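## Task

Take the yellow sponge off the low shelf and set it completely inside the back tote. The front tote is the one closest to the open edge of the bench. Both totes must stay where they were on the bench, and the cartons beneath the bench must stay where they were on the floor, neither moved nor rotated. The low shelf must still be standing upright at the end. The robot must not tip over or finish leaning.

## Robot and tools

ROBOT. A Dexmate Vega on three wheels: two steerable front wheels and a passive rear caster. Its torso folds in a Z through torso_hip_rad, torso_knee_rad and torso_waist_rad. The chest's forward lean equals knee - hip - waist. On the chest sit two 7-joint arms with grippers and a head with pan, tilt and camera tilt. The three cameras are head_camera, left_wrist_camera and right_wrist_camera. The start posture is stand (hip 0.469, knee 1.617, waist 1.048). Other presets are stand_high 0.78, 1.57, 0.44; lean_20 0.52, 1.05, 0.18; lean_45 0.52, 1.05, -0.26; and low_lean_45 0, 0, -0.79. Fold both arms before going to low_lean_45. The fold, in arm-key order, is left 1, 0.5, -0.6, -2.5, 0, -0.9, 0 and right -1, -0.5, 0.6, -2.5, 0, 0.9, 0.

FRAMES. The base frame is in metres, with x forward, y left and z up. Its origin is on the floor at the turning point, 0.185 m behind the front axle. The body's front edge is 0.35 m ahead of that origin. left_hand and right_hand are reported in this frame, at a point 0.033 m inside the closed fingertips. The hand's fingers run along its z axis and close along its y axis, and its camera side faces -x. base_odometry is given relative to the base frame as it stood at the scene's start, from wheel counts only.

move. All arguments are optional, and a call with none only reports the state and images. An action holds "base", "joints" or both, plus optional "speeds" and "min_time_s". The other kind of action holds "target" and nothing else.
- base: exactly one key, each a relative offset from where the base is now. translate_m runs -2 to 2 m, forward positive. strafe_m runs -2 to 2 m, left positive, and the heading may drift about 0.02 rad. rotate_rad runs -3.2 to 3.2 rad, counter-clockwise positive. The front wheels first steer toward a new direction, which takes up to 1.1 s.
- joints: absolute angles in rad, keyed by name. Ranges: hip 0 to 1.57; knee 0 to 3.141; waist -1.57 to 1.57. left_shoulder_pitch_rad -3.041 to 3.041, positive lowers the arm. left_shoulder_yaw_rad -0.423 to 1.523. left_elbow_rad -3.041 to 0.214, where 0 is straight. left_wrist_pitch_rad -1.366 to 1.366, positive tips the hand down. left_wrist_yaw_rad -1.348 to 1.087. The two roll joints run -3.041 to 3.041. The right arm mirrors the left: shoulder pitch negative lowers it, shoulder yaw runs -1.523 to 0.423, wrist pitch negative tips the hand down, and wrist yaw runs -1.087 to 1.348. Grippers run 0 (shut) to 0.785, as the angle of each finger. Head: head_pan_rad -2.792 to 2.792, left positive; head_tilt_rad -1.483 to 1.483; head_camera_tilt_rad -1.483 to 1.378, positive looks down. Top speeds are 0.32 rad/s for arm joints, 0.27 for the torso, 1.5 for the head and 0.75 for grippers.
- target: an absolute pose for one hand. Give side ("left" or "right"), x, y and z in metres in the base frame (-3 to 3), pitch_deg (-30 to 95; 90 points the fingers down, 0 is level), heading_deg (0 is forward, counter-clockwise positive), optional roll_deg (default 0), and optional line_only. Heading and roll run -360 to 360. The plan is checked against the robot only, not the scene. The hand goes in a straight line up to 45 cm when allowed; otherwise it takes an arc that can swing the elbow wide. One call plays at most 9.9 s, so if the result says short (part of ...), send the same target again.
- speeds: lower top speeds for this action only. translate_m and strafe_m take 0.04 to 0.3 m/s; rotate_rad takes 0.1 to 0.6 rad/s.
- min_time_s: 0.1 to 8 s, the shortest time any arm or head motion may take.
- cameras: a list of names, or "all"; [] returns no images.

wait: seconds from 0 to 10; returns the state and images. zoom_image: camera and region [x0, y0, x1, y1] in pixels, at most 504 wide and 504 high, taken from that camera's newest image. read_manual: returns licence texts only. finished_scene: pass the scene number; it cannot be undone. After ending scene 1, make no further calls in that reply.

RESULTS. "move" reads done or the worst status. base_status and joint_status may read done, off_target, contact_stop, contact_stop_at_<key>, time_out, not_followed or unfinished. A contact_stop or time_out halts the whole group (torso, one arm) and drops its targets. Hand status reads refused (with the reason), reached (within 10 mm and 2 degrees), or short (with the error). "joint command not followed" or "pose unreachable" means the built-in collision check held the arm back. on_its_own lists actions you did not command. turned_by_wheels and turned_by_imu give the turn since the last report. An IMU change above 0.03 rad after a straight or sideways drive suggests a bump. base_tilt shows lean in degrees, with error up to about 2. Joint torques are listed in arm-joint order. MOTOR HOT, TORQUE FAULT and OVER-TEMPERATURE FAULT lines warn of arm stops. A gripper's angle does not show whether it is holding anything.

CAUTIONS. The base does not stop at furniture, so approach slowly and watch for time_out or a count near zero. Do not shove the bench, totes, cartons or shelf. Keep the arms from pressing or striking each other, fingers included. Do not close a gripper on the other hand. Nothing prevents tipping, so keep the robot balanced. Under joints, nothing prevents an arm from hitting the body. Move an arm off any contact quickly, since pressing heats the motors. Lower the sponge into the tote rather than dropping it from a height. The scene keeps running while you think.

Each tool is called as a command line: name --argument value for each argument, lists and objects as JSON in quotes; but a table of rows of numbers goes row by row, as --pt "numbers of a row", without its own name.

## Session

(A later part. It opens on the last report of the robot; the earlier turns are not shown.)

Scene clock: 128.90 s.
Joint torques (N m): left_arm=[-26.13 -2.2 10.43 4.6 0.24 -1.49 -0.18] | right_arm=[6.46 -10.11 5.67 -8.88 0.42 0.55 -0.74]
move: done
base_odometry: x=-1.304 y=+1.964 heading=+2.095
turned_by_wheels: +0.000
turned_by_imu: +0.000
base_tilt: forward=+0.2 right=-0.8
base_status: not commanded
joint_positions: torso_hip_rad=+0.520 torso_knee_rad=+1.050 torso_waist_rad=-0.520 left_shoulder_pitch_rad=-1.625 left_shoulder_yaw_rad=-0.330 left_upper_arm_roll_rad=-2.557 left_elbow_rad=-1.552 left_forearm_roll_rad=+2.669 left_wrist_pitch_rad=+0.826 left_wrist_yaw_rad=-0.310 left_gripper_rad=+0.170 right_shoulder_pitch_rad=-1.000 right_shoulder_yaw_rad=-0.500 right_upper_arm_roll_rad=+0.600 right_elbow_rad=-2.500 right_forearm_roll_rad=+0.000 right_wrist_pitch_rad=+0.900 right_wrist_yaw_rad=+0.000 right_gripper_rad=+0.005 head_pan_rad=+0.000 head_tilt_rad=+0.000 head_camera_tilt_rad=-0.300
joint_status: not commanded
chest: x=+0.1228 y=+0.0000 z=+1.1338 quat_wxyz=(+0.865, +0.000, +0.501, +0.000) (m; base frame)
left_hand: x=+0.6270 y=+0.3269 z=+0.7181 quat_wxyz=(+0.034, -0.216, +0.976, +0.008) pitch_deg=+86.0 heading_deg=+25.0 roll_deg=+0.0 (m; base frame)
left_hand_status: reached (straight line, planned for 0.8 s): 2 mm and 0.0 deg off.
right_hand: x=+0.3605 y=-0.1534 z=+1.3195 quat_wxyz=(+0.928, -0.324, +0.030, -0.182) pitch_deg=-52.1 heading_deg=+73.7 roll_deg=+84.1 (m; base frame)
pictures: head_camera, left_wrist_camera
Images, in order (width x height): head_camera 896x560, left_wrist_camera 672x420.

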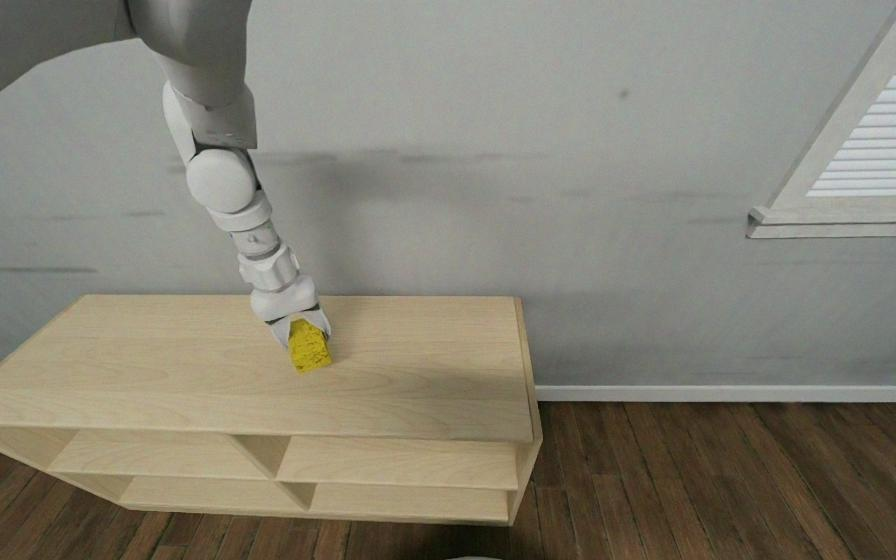

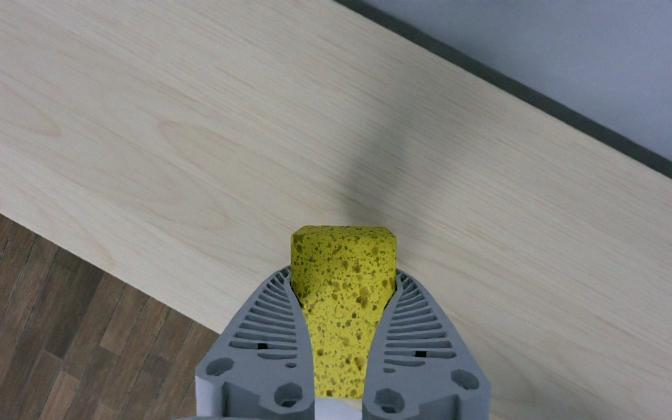

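move --target '{"side": "left", "x": 0.60, "y": 0.31, "z": 0.82, "pitch_deg": 80, "heading_deg": 25}' --cameras '[]'

move --base '{"translate_m": -0.5}' --speeds '{"translate_m": 0.2}' --cameras '["left_wrist_camera"]'

move --base '{"rotate_rad": 0.042}' --speeds '{"rotate_rad": 0.4}' --cameras '[]'

move --base '{"translate_m": -1.78}' --speeds '{"translate_m": 0.25}' --cameras '["left_wrist_camera"]'

Scene clock: 156.13 s.
Joint torques (N m): left_arm=[-25.83 -0.37 4.09 4.84 0.43 -0.36 -0.15] | right_arm=[9.93 -5.45 4.19 -9.3 1.14 -0.21 -0.31]
move: done
base_odometry: x=-1.304 y=+1.964 heading=+2.095
turned_by_wheels: +0.000
turned_by_imu: +0.001
base_tilt: forward=+0.3 right=-0.8
base_status: not commanded
joint_positions: torso_hip_rad=+0.520 torso_knee_rad=+1.050 torso_waist_rad=-0.520 left_shoulder_pitch_rad=-2.008 left_shoulder_yaw_rad=-0.423 left_upper_arm_roll_rad=-2.685 left_elbow_rad=-1.874 left_forearm_roll_rad=+2.710 left_wrist_pitch_rad=+0.756 left_wrist_yaw_rad=-0.259 left_gripper_rad=+0.170 right_shoulder_pitch_rad=-1.000 right_shoulder_yaw_rad=-0.500 right_upper_arm_roll_rad=+0.600 right_elbow_rad=-2.500 right_forearm_roll_rad=+0.000 right_wrist_pitch_rad=+0.900 right_wrist_yaw_rad=+0.000 right_gripper_rad=+0.005 head_pan_rad=+0.000 head_tilt_rad=+0.000 head_camera_tilt_rad=-0.300
joint_status: not commanded
chest: x=+0.1228 y=+0.0000 z=+1.1338 quat_wxyz=(+0.865, +0.000, +0.501, +0.000) (m; base frame)
left_hand: x=+0.6002 y=+0.3101 z=+0.8190 quat_wxyz=(+0.084, -0.216, +0.973, +0.018) pitch_deg=+80.1 heading_deg=+24.8 roll_deg=-0.2 (m; base frame)
left_hand_status: reached (straight line, planned for 1.6 s): 1 mm and 0.1 deg off.
right_hand: x=+0.3605 y=-0.1534 z=+1.3195 quat_wxyz=(+0.928, -0.324, +0.030, -0.182) pitch_deg=-52.1 heading_deg=+73.7 roll_deg=+84.1 (m; base frame)
pictures: none
No camera images: "cameras" was empty.

Scene clock: 159.93 s.
Joint torques (N m): left_arm=[-25.25 0.62 3.91 5.74 0.38 1.03 0.17] | right_arm=[8.69 -7.35 5.6 -8.78 0.3 -0.03 -0.67]
move: done
base_odometry: x=-1.056 y=+1.530 heading=+2.093
turned_by_wheels: -0.002
turned_by_imu: -0.004
base_tilt: forward=+0.2 right=-0.8
base_status: done
joint_positions: torso_hip_rad=+0.520 torso_knee_rad=+1.050 torso_waist_rad=-0.520 left_shoulder_pitch_rad=-2.011 left_shoulder_yaw_rad=-0.423 left_upper_arm_roll_rad=-2.687 left_elbow_rad=-1.876 left_forearm_roll_rad=+2.710 left_wrist_pitch_rad=+0.756 left_wrist_yaw_rad=-0.258 left_gripper_rad=+0.170 right_shoulder_pitch_rad=-1.000 right_shoulder_yaw_rad=-0.500 right_upper_arm_roll_rad=+0.600 right_elbow_rad=-2.500 right_forearm_roll_rad=+0.000 right_wrist_pitch_rad=+0.900 right_wrist_yaw_rad=+0.000 right_gripper_rad=+0.005 head_pan_rad=+0.000 head_tilt_rad=+0.000 head_camera_tilt_rad=-0.300
joint_status: not commanded
chest: x=+0.1228 y=+0.0000 z=+1.1338 quat_wxyz=(+0.865, +0.000, +0.501, +0.000) (m; base frame)
left_hand: x=+0.5999 y=+0.3100 z=+0.8199 quat_wxyz=(+0.085, -0.216, +0.973, +0.019) pitch_deg=+80.0 heading_deg=+24.8 roll_deg=-0.2 (m; base frame)
right_hand: x=+0.3604 y=-0.1534 z=+1.3195 quat_wxyz=(+0.928, -0.324, +0.030, -0.182) pitch_deg=-52.1 heading_deg=+73.7 roll_deg=+84.1 (m; base frame)
pictures: left_wrist_camera
Images, in order (width x height): left_wrist_camera 672x420.

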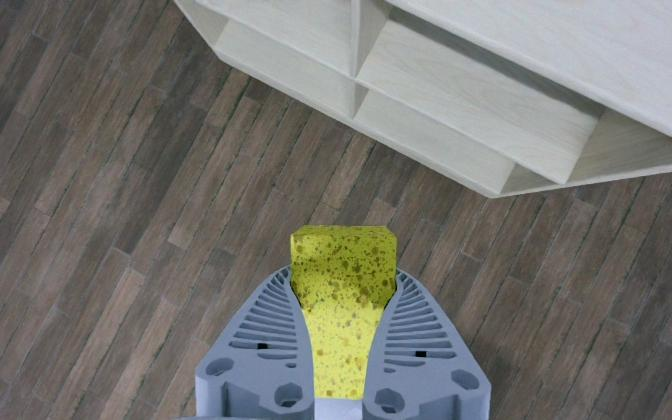

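Scene clock: 161.07 s.
Joint torques (N m): left_arm=[-22.44 -0.53 6.07 7.1 0.28 -0.07 0.03] | right_arm=[9.71 -9.46 5.6 -8.32 0.15 0.67 -0.76]
move: done
base_odometry: x=-1.056 y=+1.530 heading=+2.134
turned_by_wheels: +0.041
turned_by_imu: +0.038
base_tilt: forward=+0.2 right=-0.8
base_status: done
joint_positions: torso_hip_rad=+0.520 torso_knee_rad=+1.050 torso_waist_rad=-0.520 left_shoulder_pitch_rad=-2.011 left_shoulder_yaw_rad=-0.423 left_upper_arm_roll_rad=-2.687 left_elbow_rad=-1.876 left_forearm_roll_rad=+2.710 left_wrist_pitch_rad=+0.756 left_wrist_yaw_rad=-0.258 left_gripper_rad=+0.170 right_shoulder_pitch_rad=-1.000 right_shoulder_yaw_rad=-0.500 right_upper_arm_roll_rad=+0.600 right_elbow_rad=-2.500 right_forearm_roll_rad=+0.000 right_wrist_pitch_rad=+0.900 right_wrist_yaw_rad=+0.000 right_gripper_rad=+0.005 head_pan_rad=+0.000 head_tilt_rad=+0.000 head_camera_tilt_rad=-0.300
joint_status: not commanded
chest: x=+0.1228 y=+0.0000 z=+1.1338 quat_wxyz=(+0.865, +0.000, +0.501, +0.000) (m; base frame)
left_hand: x=+0.5999 y=+0.3100 z=+0.8199 quat_wxyz=(+0.085, -0.216, +0.973, +0.019) pitch_deg=+80.0 heading_deg=+24.8 roll_deg=-0.2 (m; base frame)
right_hand: x=+0.3604 y=-0.1534 z=+1.3195 quat_wxyz=(+0.928, -0.324, +0.030, -0.182) pitch_deg=-52.1 heading_deg=+73.7 roll_deg=+84.1 (m; base frame)
pictures: none
No camera images: "cameras" was empty.

Scene clock: 169.90 s.
Joint torques (N m): left_arm=[-21.61 0.07 4.57 8.54 0.48 -0.84 0.16] | right_arm=[10.62 -8.62 4.22 -8.65 0.69 -0.98 -1.02]
move: done
base_odometry: x=-0.101 y=+0.028 heading=+2.136
turned_by_wheels: +0.002
turned_by_imu: -0.005
base_tilt: forward=+0.2 right=-0.7
base_status: done
joint_positions: torso_hip_rad=+0.520 torso_knee_rad=+1.050 torso_waist_rad=-0.520 left_shoulder_pitch_rad=-2.011 left_shoulder_yaw_rad=-0.423 left_upper_arm_roll_rad=-2.687 left_elbow_rad=-1.877 left_forearm_roll_rad=+2.710 left_wrist_pitch_rad=+0.756 left_wrist_yaw_rad=-0.258 left_gripper_rad=+0.170 right_shoulder_pitch_rad=-1.000 right_shoulder_yaw_rad=-0.500 right_upper_arm_roll_rad=+0.600 right_elbow_rad=-2.500 right_forearm_roll_rad=+0.000 right_wrist_pitch_rad=+0.900 right_wrist_yaw_rad=+0.000 right_gripper_rad=+0.005 head_pan_rad=+0.000 head_tilt_rad=+0.000 head_camera_tilt_rad=-0.300
joint_status: not commanded
chest: x=+0.1228 y=+0.0000 z=+1.1338 quat_wxyz=(+0.865, +0.000, +0.501, +0.000) (m; base frame)
left_hand: x=+0.5999 y=+0.3100 z=+0.8199 quat_wxyz=(+0.085, -0.216, +0.973, +0.019) pitch_deg=+80.0 heading_deg=+24.8 roll_deg=-0.2 (m; base frame)
right_hand: x=+0.3604 y=-0.1534 z=+1.3195 quat_wxyz=(+0.928, -0.324, +0.030, -0.182) pitch_deg=-52.1 heading_deg=+73.7 roll_deg=+84.1 (m; base frame)
pictures: left_wrist_camera
Images, in order (width x height): left_wrist_camera 672x420.

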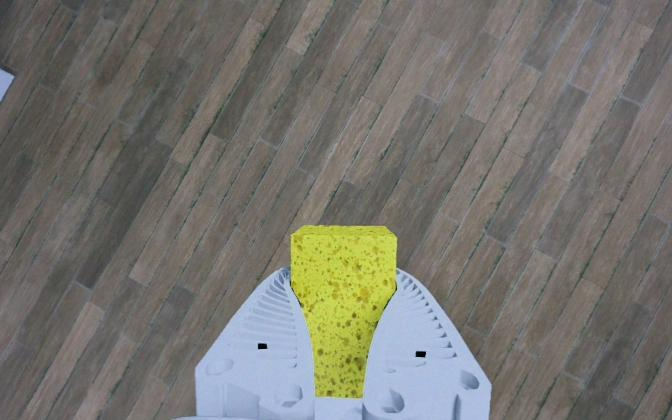

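move --base '{"rotate_rad": -1.618}' --speeds '{"rotate_rad": 0.4}' --cameras '[]'

move --joints '{"torso_hip_rad": 0.52, "torso_knee_rad": 1.5, "torso_waist_rad": 0.33, "head_camera_tilt_rad": -0.1}' --cameras '["head_camera", "left_wrist_camera"]'

Scene clock: 184.00 s.
Joint torques (N m): left_arm=[-23.84 1.56 6.01 8.64 0.36 -0.54 -0.43] | right_arm=[8.05 -9.58 6.97 -9.17 0.49 1.18 -0.68]
move: done
base_odometry: x=-0.102 y=+0.029 heading=+0.516
turned_by_wheels: -1.621
turned_by_imu: -1.605
base_tilt: forward=+0.3 right=-0.8
base_status: done
joint_positions: torso_hip_rad=+0.520 torso_knee_rad=+1.050 torso_waist_rad=-0.520 left_shoulder_pitch_rad=-2.011 left_shoulder_yaw_rad=-0.423 left_upper_arm_roll_rad=-2.687 left_elbow_rad=-1.877 left_forearm_roll_rad=+2.710 left_wrist_pitch_rad=+0.756 left_wrist_yaw_rad=-0.258 left_gripper_rad=+0.170 right_shoulder_pitch_rad=-1.000 right_shoulder_yaw_rad=-0.500 right_upper_arm_roll_rad=+0.600 right_elbow_rad=-2.500 right_forearm_roll_rad=+0.000 right_wrist_pitch_rad=+0.900 right_wrist_yaw_rad=+0.000 right_gripper_rad=+0.005 head_pan_rad=+0.000 head_tilt_rad=+0.000 head_camera_tilt_rad=-0.300
joint_status: not commanded
chest: x=+0.1228 y=+0.0000 z=+1.1338 quat_wxyz=(+0.865, +0.000, +0.501, +0.000) (m; base frame)
left_hand: x=+0.5999 y=+0.3100 z=+0.8199 quat_wxyz=(+0.085, -0.216, +0.973, +0.019) pitch_deg=+80.0 heading_deg=+24.8 roll_deg=-0.2 (m; base frame)
right_hand: x=+0.3604 y=-0.1534 z=+1.3195 quat_wxyz=(+0.928, -0.324, +0.030, -0.182) pitch_deg=-52.1 heading_deg=+73.7 roll_deg=+84.1 (m; base frame)
pictures: none
No camera images: "cameras" was empty.

Scene clock: 188.43 s.
Joint torques (N m): left_arm=[-20.47 -2.33 3.09 10.87 -0.54 -2.11 -0.2] | right_arm=[10.69 -10.28 3.91 -6.98 0.86 -0.75 -0.36]
move: done
base_odometry: x=-0.102 y=+0.029 heading=+0.515
turned_by_wheels: +0.000
turned_by_imu: +0.001
base_tilt: forward=+0.2 right=-0.8
base_status: not commanded
joint_positions: torso_hip_rad=+0.520 torso_knee_rad=+1.500 torso_waist_rad=+0.330 left_shoulder_pitch_rad=-2.011 left_shoulder_yaw_rad=-0.423 left_upper_arm_roll_rad=-2.687 left_elbow_rad=-1.877 left_forearm_roll_rad=+2.710 left_wrist_pitch_rad=+0.756 left_wrist_yaw_rad=-0.258 left_gripper_rad=+0.170 right_shoulder_pitch_rad=-1.000 right_shoulder_yaw_rad=-0.500 right_upper_arm_roll_rad=+0.600 right_elbow_rad=-2.500 right_forearm_roll_rad=+0.000 right_wrist_pitch_rad=+0.900 right_wrist_yaw_rad=+0.000 right_gripper_rad=+0.005 head_pan_rad=+0.000 head_tilt_rad=+0.000 head_camera_tilt_rad=-0.100
joint_status: all done
chest: x=+0.1446 y=+0.0000 z=+1.3537 quat_wxyz=(+0.948, +0.000, +0.319, +0.000) (m; base frame)
left_hand: x=+0.7063 y=+0.3100 z=+1.2503 quat_wxyz=(+0.276, -0.215, +0.936, -0.025) pitch_deg=+57.8 heading_deg=+7.8 roll_deg=-18.1 back=up (m; base frame)
right_hand: x=+0.2912 y=-0.1534 z=+1.6173 quat_wxyz=(+0.915, -0.281, -0.155, -0.242) pitch_deg=-52.5 heading_deg=+104.1 roll_deg=+46.2 back=down (m; base frame)
pictures: head_camera, left_wrist_camera
Images, in order (width x height): head_camera 896x560, left_wrist_camera 672x420.

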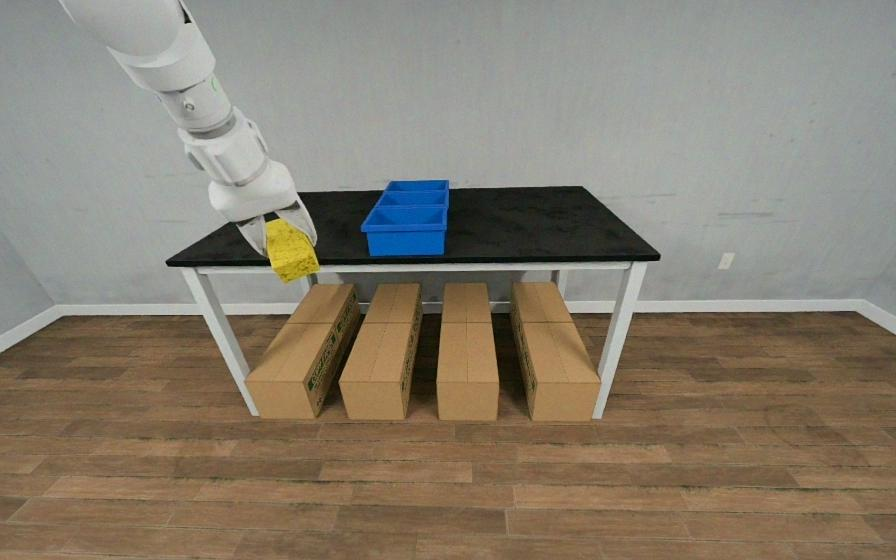

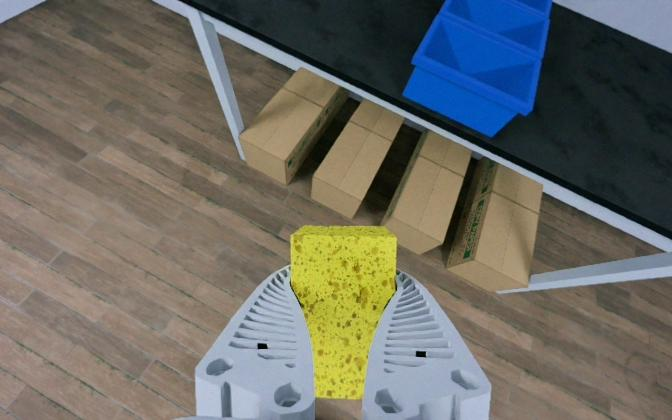

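move --target '{"side": "left", "x": 0.70, "y": 0.2, "z": 1.40, "pitch_deg": 45, "heading_deg": -5}' --cameras '["left_wrist_camera"]'

Scene clock: 212.47 s.
Joint torques (N m): left_arm=[-16.88 3.13 1.64 14.97 -0.37 0.66 0.15] | right_arm=[13.45 -7.55 3.99 -5.05 0.31 -1.66 -0.39]
move: done
base_odometry: x=-0.102 y=+0.029 heading=+0.515
turned_by_wheels: +0.000
turned_by_imu: +0.002
base_tilt: forward=+0.2 right=-0.8
base_status: not commanded
joint_positions: torso_hip_rad=+0.520 torso_knee_rad=+1.500 torso_waist_rad=+0.330 left_shoulder_pitch_rad=-2.413 left_shoulder_yaw_rad=-0.246 left_upper_arm_roll_rad=-3.040 left_elbow_rad=-1.870 left_forearm_roll_rad=+0.013 left_wrist_pitch_rad=-0.679 left_wrist_yaw_rad=+0.326 left_gripper_rad=+0.170 right_shoulder_pitch_rad=-1.000 right_shoulder_yaw_rad=-0.500 right_upper_arm_roll_rad=+0.600 right_elbow_rad=-2.500 right_forearm_roll_rad=+0.000 right_wrist_pitch_rad=+0.900 right_wrist_yaw_rad=+0.000 right_gripper_rad=+0.005 head_pan_rad=+0.000 head_tilt_rad=+0.000 head_camera_tilt_rad=-0.100
joint_status: not commanded
chest: x=+0.1446 y=+0.0000 z=+1.3537 quat_wxyz=(+0.948, +0.000, +0.319, +0.000) (m; base frame)
left_hand: x=+0.7004 y=+0.2016 z=+1.3999 quat_wxyz=(-0.014, -0.923, +0.041, -0.382) pitch_deg=+45.0 heading_deg=-4.7 roll_deg=+0.4 back=down (m; base frame)
left_hand_status: reached (checked arc [no straight line was possible; over the whole arc the hand travels 0.72 m to end 0.19 m from its start, up to 0.27 m off the straight line; left_forearm_roll_rad turns most, 2.70 rad; on the way or at its end the hand turns up to 152 deg from its attitude at the start], planned for 8.8 s): 2 mm and 0.3 deg off.
right_hand: x=+0.2912 y=-0.1534 z=+1.6173 quat_wxyz=(+0.915, -0.281, -0.155, -0.242) pitch_deg=-52.5 heading_deg=+104.1 roll_deg=+46.2 back=down (m; base frame)
pictures: left_wrist_camera
Images, in order (width x height): left_wrist_camera 672x420.

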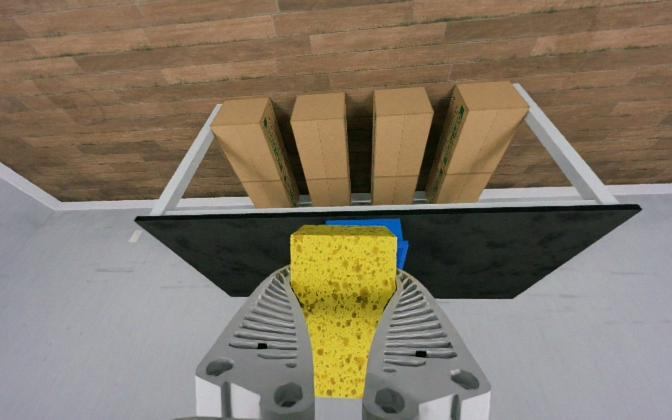

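move --joints '{"left_forearm_roll_rad": 2.85, "left_wrist_pitch_rad": 0.68, "left_wrist_yaw_rad": -0.326}' --cameras '["head_camera", "left_wrist_camera"]'

Scene clock: 240.40 s.
Joint torques (N m): left_arm=[-15.92 0.97 1.11 14.5 -0.31 -0.9 -0.62] | right_arm=[12.56 -7.31 5.38 -5.45 -0.01 -1.66 -0.03]
move: done
base_odometry: x=-0.102 y=+0.029 heading=+0.515
turned_by_wheels: +0.000
turned_by_imu: +0.002
base_tilt: forward=+0.2 right=-0.8
base_status: not commanded
joint_positions: torso_hip_rad=+0.520 torso_knee_rad=+1.500 torso_waist_rad=+0.330 left_shoulder_pitch_rad=-2.414 left_shoulder_yaw_rad=-0.246 left_upper_arm_roll_rad=-3.041 left_elbow_rad=-1.870 left_forearm_roll_rad=+2.847 left_wrist_pitch_rad=+0.678 left_wrist_yaw_rad=-0.325 left_gripper_rad=+0.170 right_shoulder_pitch_rad=-1.000 right_shoulder_yaw_rad=-0.500 right_upper_arm_roll_rad=+0.600 right_elbow_rad=-2.500 right_forearm_roll_rad=+0.000 right_wrist_pitch_rad=+0.900 right_wrist_yaw_rad=+0.000 right_gripper_rad=+0.005 head_pan_rad=+0.000 head_tilt_rad=+0.000 head_camera_tilt_rad=-0.100
joint_status: all done
chest: x=+0.1446 y=+0.0000 z=+1.3537 quat_wxyz=(+0.948, +0.000, +0.319, +0.000) (m; base frame)
left_hand: x=+0.7155 y=+0.1251 z=+1.4279 quat_wxyz=(+0.408, -0.028, +0.900, -0.147) pitch_deg=+38.6 heading_deg=-18.1 roll_deg=-21.6 back=up (m; base frame)
right_hand: x=+0.2912 y=-0.1534 z=+1.6173 quat_wxyz=(+0.915, -0.281, -0.155, -0.242) pitch_deg=-52.5 heading_deg=+104.1 roll_deg=+46.2 back=down (m; base frame)
pictures: head_camera, left_wrist_camera
Images, in order (width x height): head_camera 896x560, left_wrist_camera 672x420.

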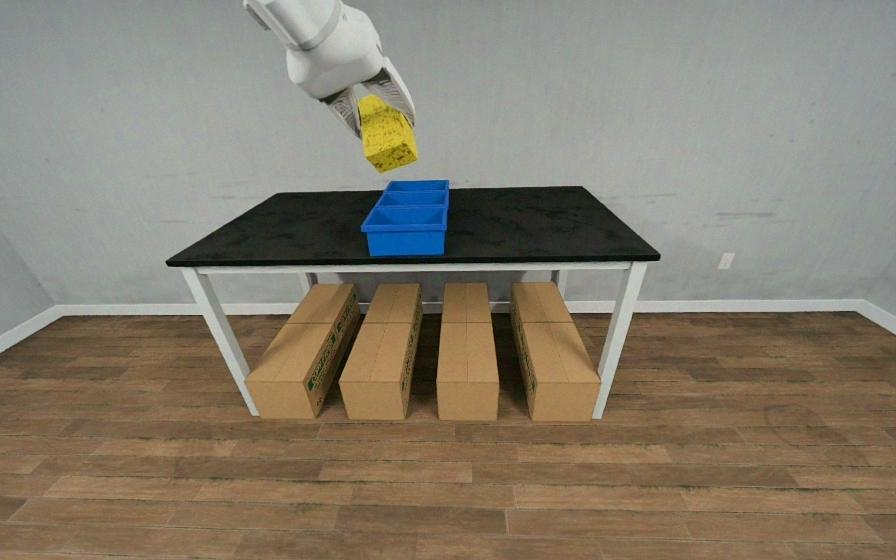

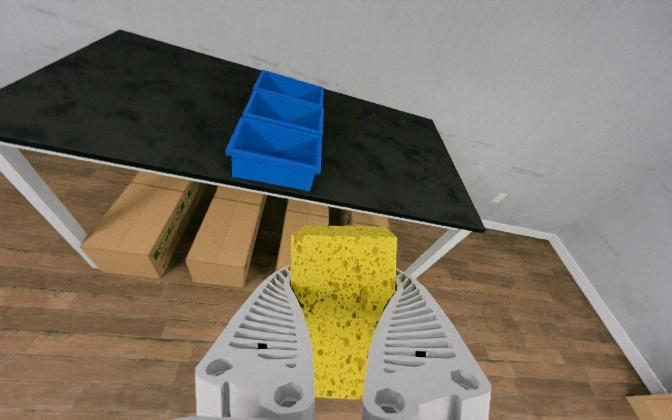

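move --target '{"side": "left", "x": 0.72, "y": 0.19, "z": 1.40, "pitch_deg": 45, "heading_deg": -5, "line_only": true}' --cameras '["left_wrist_camera"]'

Scene clock: 245.93 s.
Joint torques (N m): left_arm=[-14.38 4.94 -0.11 12.55 0.19 -1.39 -0.84] | right_arm=[13.41 -9.18 4.82 -6.41 0.59 -0.84 -0.2]
move: refused
base_odometry: x=-0.102 y=+0.029 heading=+0.515
turned_by_wheels: +0.000
turned_by_imu: +0.000
base_tilt: forward=+0.2 right=-0.8
base_status: not commanded
joint_positions: torso_hip_rad=+0.520 torso_knee_rad=+1.500 torso_waist_rad=+0.330 left_shoulder_pitch_rad=-2.414 left_shoulder_yaw_rad=-0.246 left_upper_arm_roll_rad=-3.041 left_elbow_rad=-1.870 left_forearm_roll_rad=+2.850 left_wrist_pitch_rad=+0.680 left_wrist_yaw_rad=-0.326 left_gripper_rad=+0.170 right_shoulder_pitch_rad=-1.000 right_shoulder_yaw_rad=-0.500 right_upper_arm_roll_rad=+0.600 right_elbow_rad=-2.500 right_forearm_roll_rad=+0.000 right_wrist_pitch_rad=+0.900 right_wrist_yaw_rad=+0.000 right_gripper_rad=+0.005 head_pan_rad=+0.000 head_tilt_rad=+0.000 head_camera_tilt_rad=-0.100
joint_status: not commanded
chest: x=+0.1446 y=+0.0000 z=+1.3537 quat_wxyz=(+0.948, +0.000, +0.319, +0.000) (m; base frame)
left_hand: x=+0.7148 y=+0.1254 z=+1.4270 quat_wxyz=(+0.407, -0.027, +0.901, -0.147) pitch_deg=+38.7 heading_deg=-18.1 roll_deg=-21.5 back=up (m; base frame)
left_hand_status: refused: you asked line_only, and the move would not run on a straight line (no straight line was possible) but on a checked arc of 9.3 s: over the whole arc the hand travels 0.75 m to end 0.07 m from its start, up to 0.29 m off the straight line; left_forearm_roll_rad turns most, 2.87 rad; on the way or at its end the hand turns up to 167 deg from its attitude at the start. Nothing moved.
right_hand: x=+0.2912 y=-0.1534 z=+1.6173 quat_wxyz=(+0.915, -0.281, -0.155, -0.242) pitch_deg=-52.5 heading_deg=+104.1 roll_deg=+46.2 back=down (m; base frame)
pictures: left_wrist_camera
Images, in order (width x height): left_wrist_camera 672x420.

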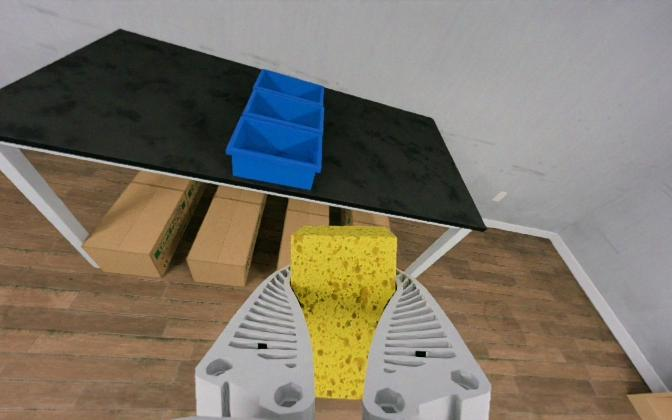

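move --target '{"side": "left", "x": 0.70, "y": 0.27, "z": 1.38, "pitch_deg": 45, "heading_deg": 12, "line_only": true}' --cameras '[]'

Scene clock: 264.07 s.
Joint torques (N m): left_arm=[-3.02 2 7.23 11.33 0.05 -1.96 0.15] | right_arm=[12.01 -8.01 5.37 -7.52 0.27 -1.09 -0.66]
move: done
base_odometry: x=-0.102 y=+0.029 heading=+0.515
turned_by_wheels: +0.000
turned_by_imu: +0.001
base_tilt: forward=+0.2 right=-0.7
base_status: not commanded
joint_positions: torso_hip_rad=+0.520 torso_knee_rad=+1.500 torso_waist_rad=+0.330 left_shoulder_pitch_rad=-2.378 left_shoulder_yaw_rad=-0.392 left_upper_arm_roll_rad=-2.949 left_elbow_rad=-1.916 left_forearm_roll_rad=+2.876 left_wrist_pitch_rad=+0.684 left_wrist_yaw_rad=-0.125 left_gripper_rad=+0.170 right_shoulder_pitch_rad=-1.000 right_shoulder_yaw_rad=-0.500 right_upper_arm_roll_rad=+0.600 right_elbow_rad=-2.500 right_forearm_roll_rad=+0.000 right_wrist_pitch_rad=+0.900 right_wrist_yaw_rad=+0.000 right_gripper_rad=+0.005 head_pan_rad=+0.000 head_tilt_rad=+0.000 head_camera_tilt_rad=-0.100
joint_status: not commanded
chest: x=+0.1446 y=+0.0000 z=+1.3537 quat_wxyz=(+0.948, +0.000, +0.319, +0.000) (m; base frame)
left_hand: x=+0.7005 y=+0.2673 z=+1.3807 quat_wxyz=(+0.381, -0.095, +0.919, +0.037) pitch_deg=+45.0 heading_deg=+11.4 roll_deg=-0.5 back=up (m; base frame)
left_hand_status: reached (straight line, planned for 1.0 s): 3 mm and 0.4 deg off.
right_hand: x=+0.2912 y=-0.1534 z=+1.6173 quat_wxyz=(+0.915, -0.281, -0.155, -0.242) pitch_deg=-52.5 heading_deg=+104.1 roll_deg=+46.2 back=down (m; base frame)
pictures: none
No camera images: "cameras" was empty.

move --joints '{"torso_waist_rad": 0.08, "head_camera_tilt_rad": 0.0}' --cameras '[]'

move --target '{"side": "left", "x": 0.96, "y": 0.27, "z": 1.17, "pitch_deg": 60, "heading_deg": 10, "line_only": true}' --cameras '["left_wrist_camera"]'

move --target '{"side": "left", "x": 0.98, "y": 0.27, "z": 0.97, "pitch_deg": 62, "heading_deg": 10, "line_only": true}' --cameras '["left_wrist_camera"]'

Scene clock: 275.10 s.
Joint torques (N m): left_arm=[-7.7 1.75 7.07 9.22 0.01 -1.86 0.43] | right_arm=[9.2 -9.73 4.84 -8.99 0.53 -0.92 -0.79]
move: done
base_odometry: x=-0.102 y=+0.029 heading=+0.515
turned_by_wheels: +0.000
turned_by_imu: +0.001
base_tilt: forward=+0.2 right=-0.8
base_status: not commanded
joint_positions: torso_hip_rad=+0.520 torso_knee_rad=+1.500 torso_waist_rad=+0.080 left_shoulder_pitch_rad=-2.377 left_shoulder_yaw_rad=-0.395 left_upper_arm_roll_rad=-2.948 left_elbow_rad=-1.917 left_forearm_roll_rad=+2.876 left_wrist_pitch_rad=+0.683 left_wrist_yaw_rad=-0.122 left_gripper_rad=+0.170 right_shoulder_pitch_rad=-1.000 right_shoulder_yaw_rad=-0.500 right_upper_arm_roll_rad=+0.600 right_elbow_rad=-2.500 right_forearm_roll_rad=+0.000 right_wrist_pitch_rad=+0.900 right_wrist_yaw_rad=+0.000 right_gripper_rad=+0.005 head_pan_rad=+0.000 head_tilt_rad=+0.000 head_camera_tilt_rad=+0.000
joint_status: all done
chest: x=+0.2342 y=+0.0000 z=+1.2866 quat_wxyz=(+0.900, +0.000, +0.435, +0.000) (m; base frame)
left_hand: x=+0.7789 y=+0.2699 z=+1.1747 quat_wxyz=(+0.263, -0.091, +0.959, +0.052) pitch_deg=+58.9 heading_deg=+16.5 roll_deg=+5.7 back=up (m; base frame)
right_hand: x=+0.4415 y=-0.1534 z=+1.5056 quat_wxyz=(+0.928, -0.309, -0.040, -0.205) pitch_deg=-53.7 heading_deg=+84.9 roll_deg=+70.1 back=down (m; base frame)
pictures: none
No camera images: "cameras" was empty.

Scene clock: 280.00 s.
Joint torques (N m): left_arm=[-17.12 1.73 5.88 11.56 -1.21 -0.3 0.19] | right_arm=[9.95 -9.09 4.78 -7.97 0.6 -0.42 -0.8]
move: done
base_odometry: x=-0.102 y=+0.029 heading=+0.515
turned_by_wheels: +0.000
turned_by_imu: +0.001
base_tilt: forward=+0.2 right=-0.8
base_status: not commanded
joint_positions: torso_hip_rad=+0.520 torso_knee_rad=+1.500 torso_waist_rad=+0.080 left_shoulder_pitch_rad=-1.732 left_shoulder_yaw_rad=-0.135 left_upper_arm_roll_rad=-2.828 left_elbow_rad=-0.864 left_forearm_roll_rad=+2.784 left_wrist_pitch_rad=+1.059 left_wrist_yaw_rad=+0.058 left_gripper_rad=+0.170 right_shoulder_pitch_rad=-1.000 right_shoulder_yaw_rad=-0.500 right_upper_arm_roll_rad=+0.600 right_elbow_rad=-2.500 right_forearm_roll_rad=+0.000 right_wrist_pitch_rad=+0.900 right_wrist_yaw_rad=+0.000 right_gripper_rad=+0.005 head_pan_rad=+0.000 head_tilt_rad=+0.000 head_camera_tilt_rad=+0.000
joint_status: not commanded
chest: x=+0.2342 y=+0.0000 z=+1.2866 quat_wxyz=(+0.900, +0.000, +0.435, +0.000) (m; base frame)
left_hand: x=+0.9597 y=+0.2698 z=+1.1702 quat_wxyz=(+0.258, -0.084, +0.962, +0.023) pitch_deg=+60.0 heading_deg=+10.0 roll_deg=+0.0 back=up (m; base frame)
left_hand_status: reached (straight line, planned for 3.6 s): 0 mm and 0.0 deg off.
right_hand: x=+0.4415 y=-0.1534 z=+1.5056 quat_wxyz=(+0.928, -0.309, -0.040, -0.205) pitch_deg=-53.7 heading_deg=+84.9 roll_deg=+70.1 back=down (m; base frame)
pictures: left_wrist_camera
Images, in order (width x height): left_wrist_camera 672x420.

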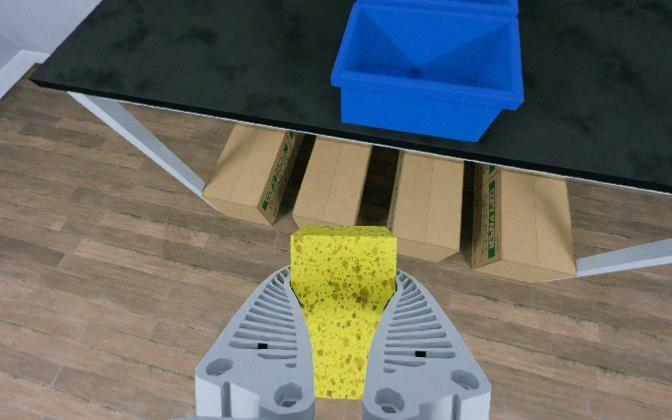

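Scene clock: 282.87 s.
Joint torques (N m): left_arm=[-17.52 -1.64 0.06 10.46 0.79 -2.06 -0.02] | right_arm=[9.59 -9.58 4.12 -5.95 0.84 -0.76 -0.62]
move: done
base_odometry: x=-0.102 y=+0.029 heading=+0.515
turned_by_wheels: +0.000
turned_by_imu: +0.000
base_tilt: forward=+0.2 right=-0.8
base_status: not commanded
joint_positions: torso_hip_rad=+0.520 torso_knee_rad=+1.500 torso_waist_rad=+0.080 left_shoulder_pitch_rad=-1.472 left_shoulder_yaw_rad=-0.161 left_upper_arm_roll_rad=-2.849 left_elbow_rad=-1.049 left_forearm_roll_rad=+2.787 left_wrist_pitch_rad=+0.659 left_wrist_yaw_rad=-0.011 left_gripper_rad=+0.170 right_shoulder_pitch_rad=-1.000 right_shoulder_yaw_rad=-0.500 right_upper_arm_roll_rad=+0.600 right_elbow_rad=-2.500 right_forearm_roll_rad=+0.000 right_wrist_pitch_rad=+0.900 right_wrist_yaw_rad=+0.000 right_gripper_rad=+0.005 head_pan_rad=+0.000 head_tilt_rad=+0.000 head_camera_tilt_rad=+0.000
joint_status: not commanded
chest: x=+0.2342 y=+0.0000 z=+1.2866 quat_wxyz=(+0.900, +0.000, +0.435, +0.000) (m; base frame)
left_hand: x=+0.9801 y=+0.2701 z=+0.9724 quat_wxyz=(+0.241, -0.085, +0.967, +0.021) pitch_deg=+62.0 heading_deg=+10.0 roll_deg=+0.0 back=up (m; base frame)
left_hand_status: reached (straight line, planned for 1.7 s): 2 mm and 0.0 deg off.
right_hand: x=+0.4415 y=-0.1534 z=+1.5056 quat_wxyz=(+0.928, -0.309, -0.040, -0.205) pitch_deg=-53.7 heading_deg=+84.9 roll_deg=+70.1 back=down (m; base frame)
pictures: left_wrist_camera
Images, in order (width x height): left_wrist_camera 672x420.

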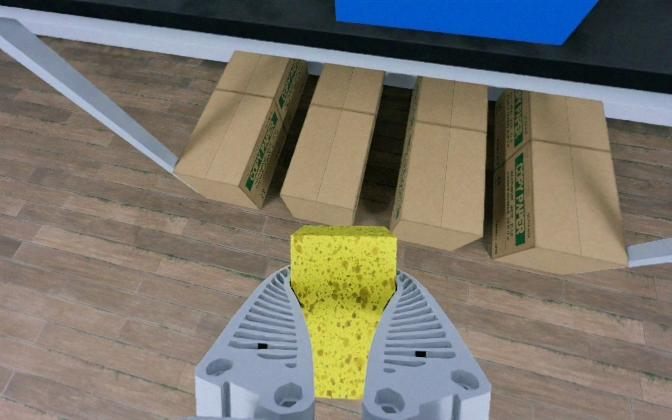

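move --target '{"side": "left", "x": 0.96, "y": 0.27, "z": 1.17, "pitch_deg": 60, "heading_deg": 10, "line_only": true}' --cameras '[]'

move --base '{"strafe_m": -0.085}' --speeds '{"strafe_m": 0.12}' --cameras '[]'

move --base '{"translate_m": 0.62}' --speeds '{"translate_m": 0.12}' --cameras '["head_camera", "left_wrist_camera"]'

Scene clock: 294.47 s.
Joint torques (N m): left_arm=[-28.57 2.35 5.69 12.88 -0.53 -0.38 0.35] | right_arm=[9.44 -8.07 6.94 -7.59 1.12 -1.76 -0.61]
move: done
base_odometry: x=-0.102 y=+0.029 heading=+0.515
turned_by_wheels: +0.000
turned_by_imu: +0.001
base_tilt: forward=+0.3 right=-0.8
base_status: not commanded
joint_positions: torso_hip_rad=+0.520 torso_knee_rad=+1.500 torso_waist_rad=+0.080 left_shoulder_pitch_rad=-1.729 left_shoulder_yaw_rad=-0.134 left_upper_arm_roll_rad=-2.828 left_elbow_rad=-0.863 left_forearm_roll_rad=+2.784 left_wrist_pitch_rad=+1.056 left_wrist_yaw_rad=+0.057 left_gripper_rad=+0.170 right_shoulder_pitch_rad=-1.000 right_shoulder_yaw_rad=-0.500 right_upper_arm_roll_rad=+0.600 right_elbow_rad=-2.500 right_forearm_roll_rad=+0.000 right_wrist_pitch_rad=+0.900 right_wrist_yaw_rad=+0.000 right_gripper_rad=+0.005 head_pan_rad=+0.000 head_tilt_rad=+0.000 head_camera_tilt_rad=+0.000
joint_status: not commanded
chest: x=+0.2342 y=+0.0000 z=+1.2866 quat_wxyz=(+0.900, +0.000, +0.435, +0.000) (m; base frame)
left_hand: x=+0.9602 y=+0.2699 z=+1.1683 quat_wxyz=(+0.258, -0.084, +0.962, +0.022) pitch_deg=+60.0 heading_deg=+10.0 roll_deg=+0.0 back=up (m; base frame)
left_hand_status: reached (straight line, planned for 1.7 s): 2 mm and 0.0 deg off.
right_hand: x=+0.4415 y=-0.1534 z=+1.5056 quat_wxyz=(+0.928, -0.309, -0.040, -0.205) pitch_deg=-53.7 heading_deg=+84.9 roll_deg=+70.1 back=down (m; base frame)
pictures: none
No camera images: "cameras" was empty.

Scene clock: 297.37 s.
Joint torques (N m): left_arm=[-30.3 1.2 3.69 13.67 0.92 -1.02 0.1] | right_arm=[9.04 -8.22 3.56 -7.77 -0.09 -1.18 -0.26]
move: done
base_odometry: x=-0.060 y=-0.045 heading=+0.514
turned_by_wheels: -0.002
turned_by_imu: -0.001
base_tilt: forward=+0.2 right=-0.8
base_status: done
joint_positions: torso_hip_rad=+0.520 torso_knee_rad=+1.500 torso_waist_rad=+0.080 left_shoulder_pitch_rad=-1.730 left_shoulder_yaw_rad=-0.134 left_upper_arm_roll_rad=-2.827 left_elbow_rad=-0.861 left_forearm_roll_rad=+2.784 left_wrist_pitch_rad=+1.060 left_wrist_yaw_rad=+0.058 left_gripper_rad=+0.170 right_shoulder_pitch_rad=-1.000 right_shoulder_yaw_rad=-0.500 right_upper_arm_roll_rad=+0.600 right_elbow_rad=-2.500 right_forearm_roll_rad=+0.000 right_wrist_pitch_rad=+0.900 right_wrist_yaw_rad=+0.000 right_gripper_rad=+0.005 head_pan_rad=+0.000 head_tilt_rad=+0.000 head_camera_tilt_rad=+0.000
joint_status: not commanded
chest: x=+0.2342 y=+0.0000 z=+1.2866 quat_wxyz=(+0.900, +0.000, +0.435, +0.000) (m; base frame)
left_hand: x=+0.9599 y=+0.2699 z=+1.1697 quat_wxyz=(+0.258, -0.084, +0.962, +0.023) pitch_deg=+60.0 heading_deg=+10.0 roll_deg=+0.0 back=up (m; base frame)
right_hand: x=+0.4415 y=-0.1534 z=+1.5056 quat_wxyz=(+0.928, -0.309, -0.040, -0.205) pitch_deg=-53.7 heading_deg=+84.9 roll_deg=+70.1 back=down (m; base frame)
pictures: none
No camera images: "cameras" was empty.

Scene clock: 304.00 s.
Joint torques (N m): left_arm=[-27.18 -0.87 5.34 12.12 -0.27 -1.74 -0.08] | right_arm=[9.83 -9.58 5.8 -8.46 0.64 -1.03 -0.65]
move: done
base_odometry: x=+0.480 y=+0.260 heading=+0.513
turned_by_wheels: -0.001
turned_by_imu: -0.001
base_tilt: forward=+0.3 right=-0.8
base_status: done
joint_positions: torso_hip_rad=+0.520 torso_knee_rad=+1.500 torso_waist_rad=+0.080 left_shoulder_pitch_rad=-1.730 left_shoulder_yaw_rad=-0.134 left_upper_arm_roll_rad=-2.827 left_elbow_rad=-0.861 left_forearm_roll_rad=+2.784 left_wrist_pitch_rad=+1.060 left_wrist_yaw_rad=+0.058 left_gripper_rad=+0.170 right_shoulder_pitch_rad=-1.000 right_shoulder_yaw_rad=-0.500 right_upper_arm_roll_rad=+0.600 right_elbow_rad=-2.500 right_forearm_roll_rad=+0.000 right_wrist_pitch_rad=+0.900 right_wrist_yaw_rad=+0.000 right_gripper_rad=+0.005 head_pan_rad=+0.000 head_tilt_rad=+0.000 head_camera_tilt_rad=+0.000
joint_status: not commanded
chest: x=+0.2343 y=+0.0000 z=+1.2865 quat_wxyz=(+0.900, +0.000, +0.435, +0.000) (m; base frame)
left_hand: x=+0.9599 y=+0.2699 z=+1.1697 quat_wxyz=(+0.258, -0.084, +0.962, +0.023) pitch_deg=+60.0 heading_deg=+10.0 roll_deg=+0.0 back=up (m; base frame)
right_hand: x=+0.4416 y=-0.1534 z=+1.5056 quat_wxyz=(+0.928, -0.309, -0.040, -0.205) pitch_deg=-53.7 heading_deg=+84.9 roll_deg=+70.1 back=down (m; base frame)
pictures: head_camera, left_wrist_camera
Images, in order (width x height): head_camera 896x560, left_wrist_camera 672x420.

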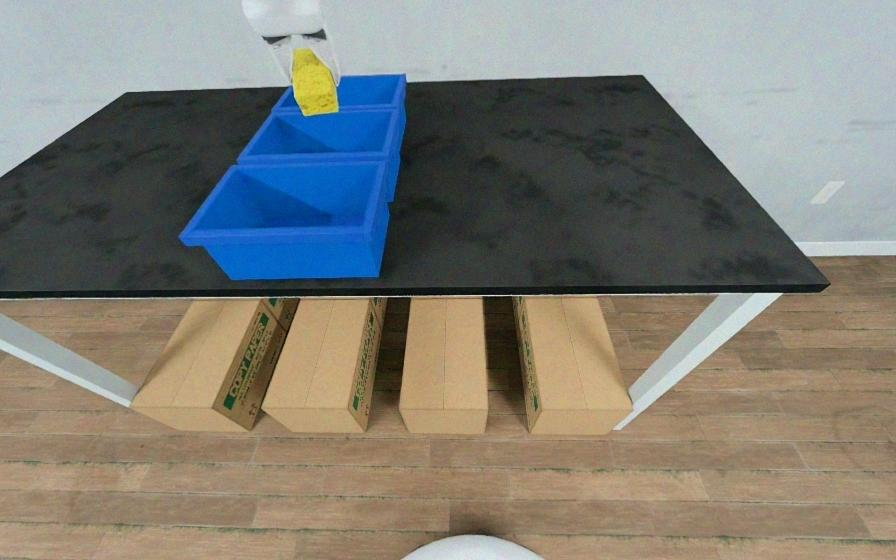

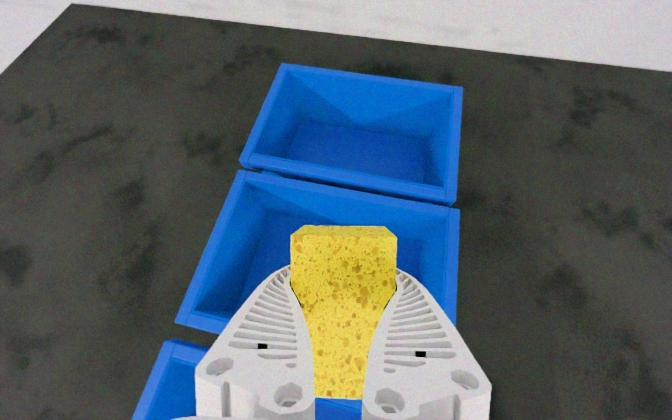

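move --base '{"translate_m": 0.255}' --speeds '{"translate_m": 0.08}' --cameras '["head_camera", "left_wrist_camera"]'

Scene clock: 313.70 s.
Joint torques (N m): left_arm=[-26.74 -2.31 4.74 12.84 0.02 -1.95 0.58] | right_arm=[10.66 -7.74 4.31 -8.27 0.94 -0.9 -0.65]
move: done
base_odometry: x=+0.702 y=+0.385 heading=+0.512
turned_by_wheels: -0.001
turned_by_imu: +0.001
base_tilt: forward=+0.3 right=-0.8
base_status: done
joint_positions: torso_hip_rad=+0.520 torso_knee_rad=+1.500 torso_waist_rad=+0.080 left_shoulder_pitch_rad=-1.730 left_shoulder_yaw_rad=-0.134 left_upper_arm_roll_rad=-2.827 left_elbow_rad=-0.861 left_forearm_roll_rad=+2.784 left_wrist_pitch_rad=+1.060 left_wrist_yaw_rad=+0.058 left_gripper_rad=+0.170 right_shoulder_pitch_rad=-1.000 right_shoulder_yaw_rad=-0.500 right_upper_arm_roll_rad=+0.600 right_elbow_rad=-2.500 right_forearm_roll_rad=+0.000 right_wrist_pitch_rad=+0.900 right_wrist_yaw_rad=+0.000 right_gripper_rad=+0.005 head_pan_rad=+0.000 head_tilt_rad=+0.000 head_camera_tilt_rad=+0.000
joint_status: not commanded
chest: x=+0.2342 y=+0.0000 z=+1.2866 quat_wxyz=(+0.900, +0.000, +0.435, +0.000) (m; base frame)
left_hand: x=+0.9599 y=+0.2700 z=+1.1697 quat_wxyz=(+0.258, -0.084, +0.962, +0.023) pitch_deg=+60.0 heading_deg=+10.0 roll_deg=+0.0 back=up (m; base frame)
right_hand: x=+0.4415 y=-0.1534 z=+1.5056 quat_wxyz=(+0.928, -0.309, -0.040, -0.205) pitch_deg=-53.7 heading_deg=+84.9 roll_deg=+70.1 back=down (m; base frame)
pictures: head_camera, left_wrist_camera
Images, in order (width x height): head_camera 896x560, left_wrist_camera 672x420.

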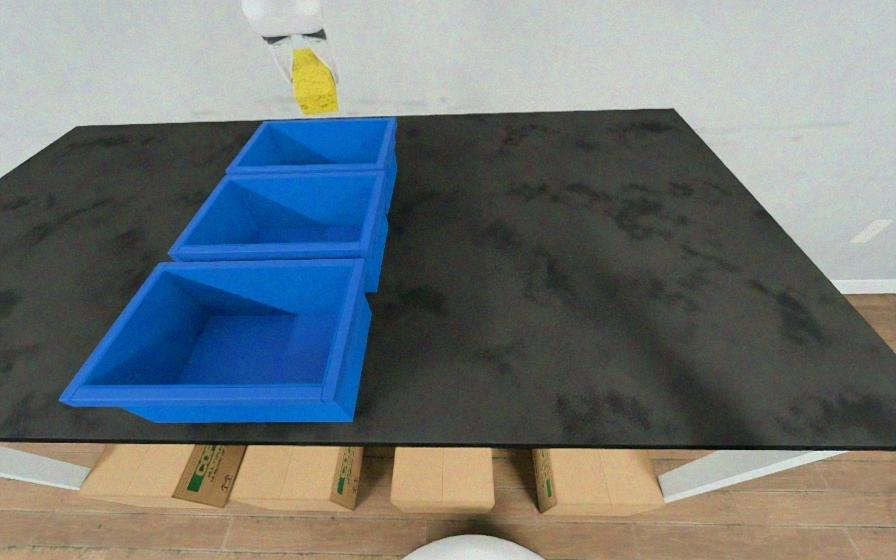

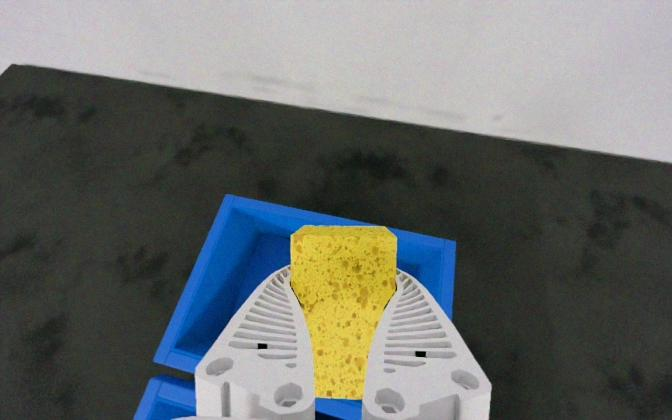

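move --target '{"side": "left", "x": 0.967, "y": 0.285, "z": 1.06, "pitch_deg": 61, "heading_deg": 10, "line_only": true}' --cameras '["head_camera", "left_wrist_camera"]'

zoom_image --camera "head_camera" --region '[180, 20, 420, 190]'

Scene clock: 335.60 s.
Joint torques (N m): left_arm=[-17.76 -3.24 -0.98 7.1 0.48 -1.24 0.03] | right_arm=[9.57 -7.72 6.58 -8.7 0.81 -0.96 -0.97]
move: done
base_odometry: x=+0.702 y=+0.385 heading=+0.512
turned_by_wheels: +0.000
turned_by_imu: +0.001
base_tilt: forward=+0.3 right=-0.7
base_status: not commanded
joint_positions: torso_hip_rad=+0.520 torso_knee_rad=+1.500 torso_waist_rad=+0.080 left_shoulder_pitch_rad=-1.644 left_shoulder_yaw_rad=-0.152 left_upper_arm_roll_rad=-2.833 left_elbow_rad=-1.088 left_forearm_roll_rad=+2.838 left_wrist_pitch_rad=+0.778 left_wrist_yaw_rad=-0.042 left_gripper_rad=+0.170 right_shoulder_pitch_rad=-1.000 right_shoulder_yaw_rad=-0.500 right_upper_arm_roll_rad=+0.600 right_elbow_rad=-2.500 right_forearm_roll_rad=+0.000 right_wrist_pitch_rad=+0.900 right_wrist_yaw_rad=+0.000 right_gripper_rad=+0.005 head_pan_rad=+0.000 head_tilt_rad=+0.000 head_camera_tilt_rad=+0.000
joint_status: not commanded
chest: x=+0.2342 y=+0.0000 z=+1.2866 quat_wxyz=(+0.900, +0.000, +0.435, +0.000) (m; base frame)
left_hand: x=+0.9671 y=+0.2849 z=+1.0618 quat_wxyz=(+0.250, -0.085, +0.964, +0.022) pitch_deg=+61.0 heading_deg=+10.0 roll_deg=+0.0 back=up (m; base frame)
left_hand_status: reached (straight line, planned for 1.2 s): 2 mm and 0.0 deg off.
right_hand: x=+0.4415 y=-0.1534 z=+1.5056 quat_wxyz=(+0.928, -0.309, -0.040, -0.205) pitch_deg=-53.7 heading_deg=+84.9 roll_deg=+70.1 back=down (m; base frame)
pictures: head_camera, left_wrist_camera
Images, in order (width x height): head_camera 896x560, left_wrist_camera 672x420.

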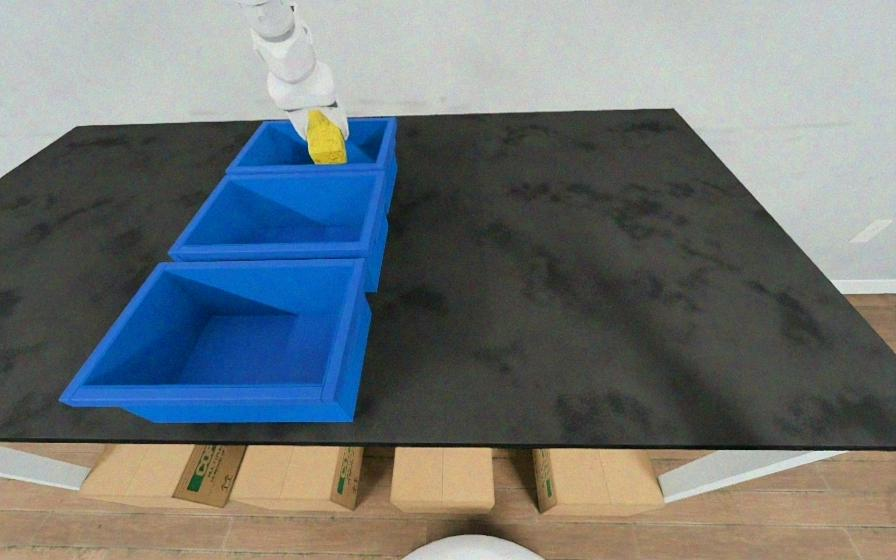

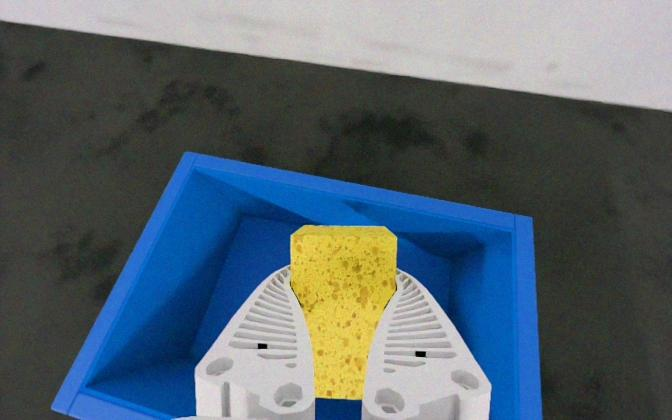

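Scaled by 2.100 from the camera's 896x560 image, which has a finer 960x600 frame.

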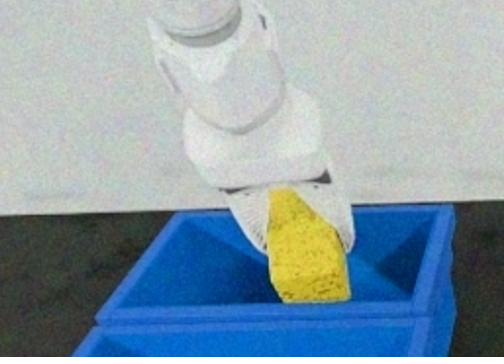

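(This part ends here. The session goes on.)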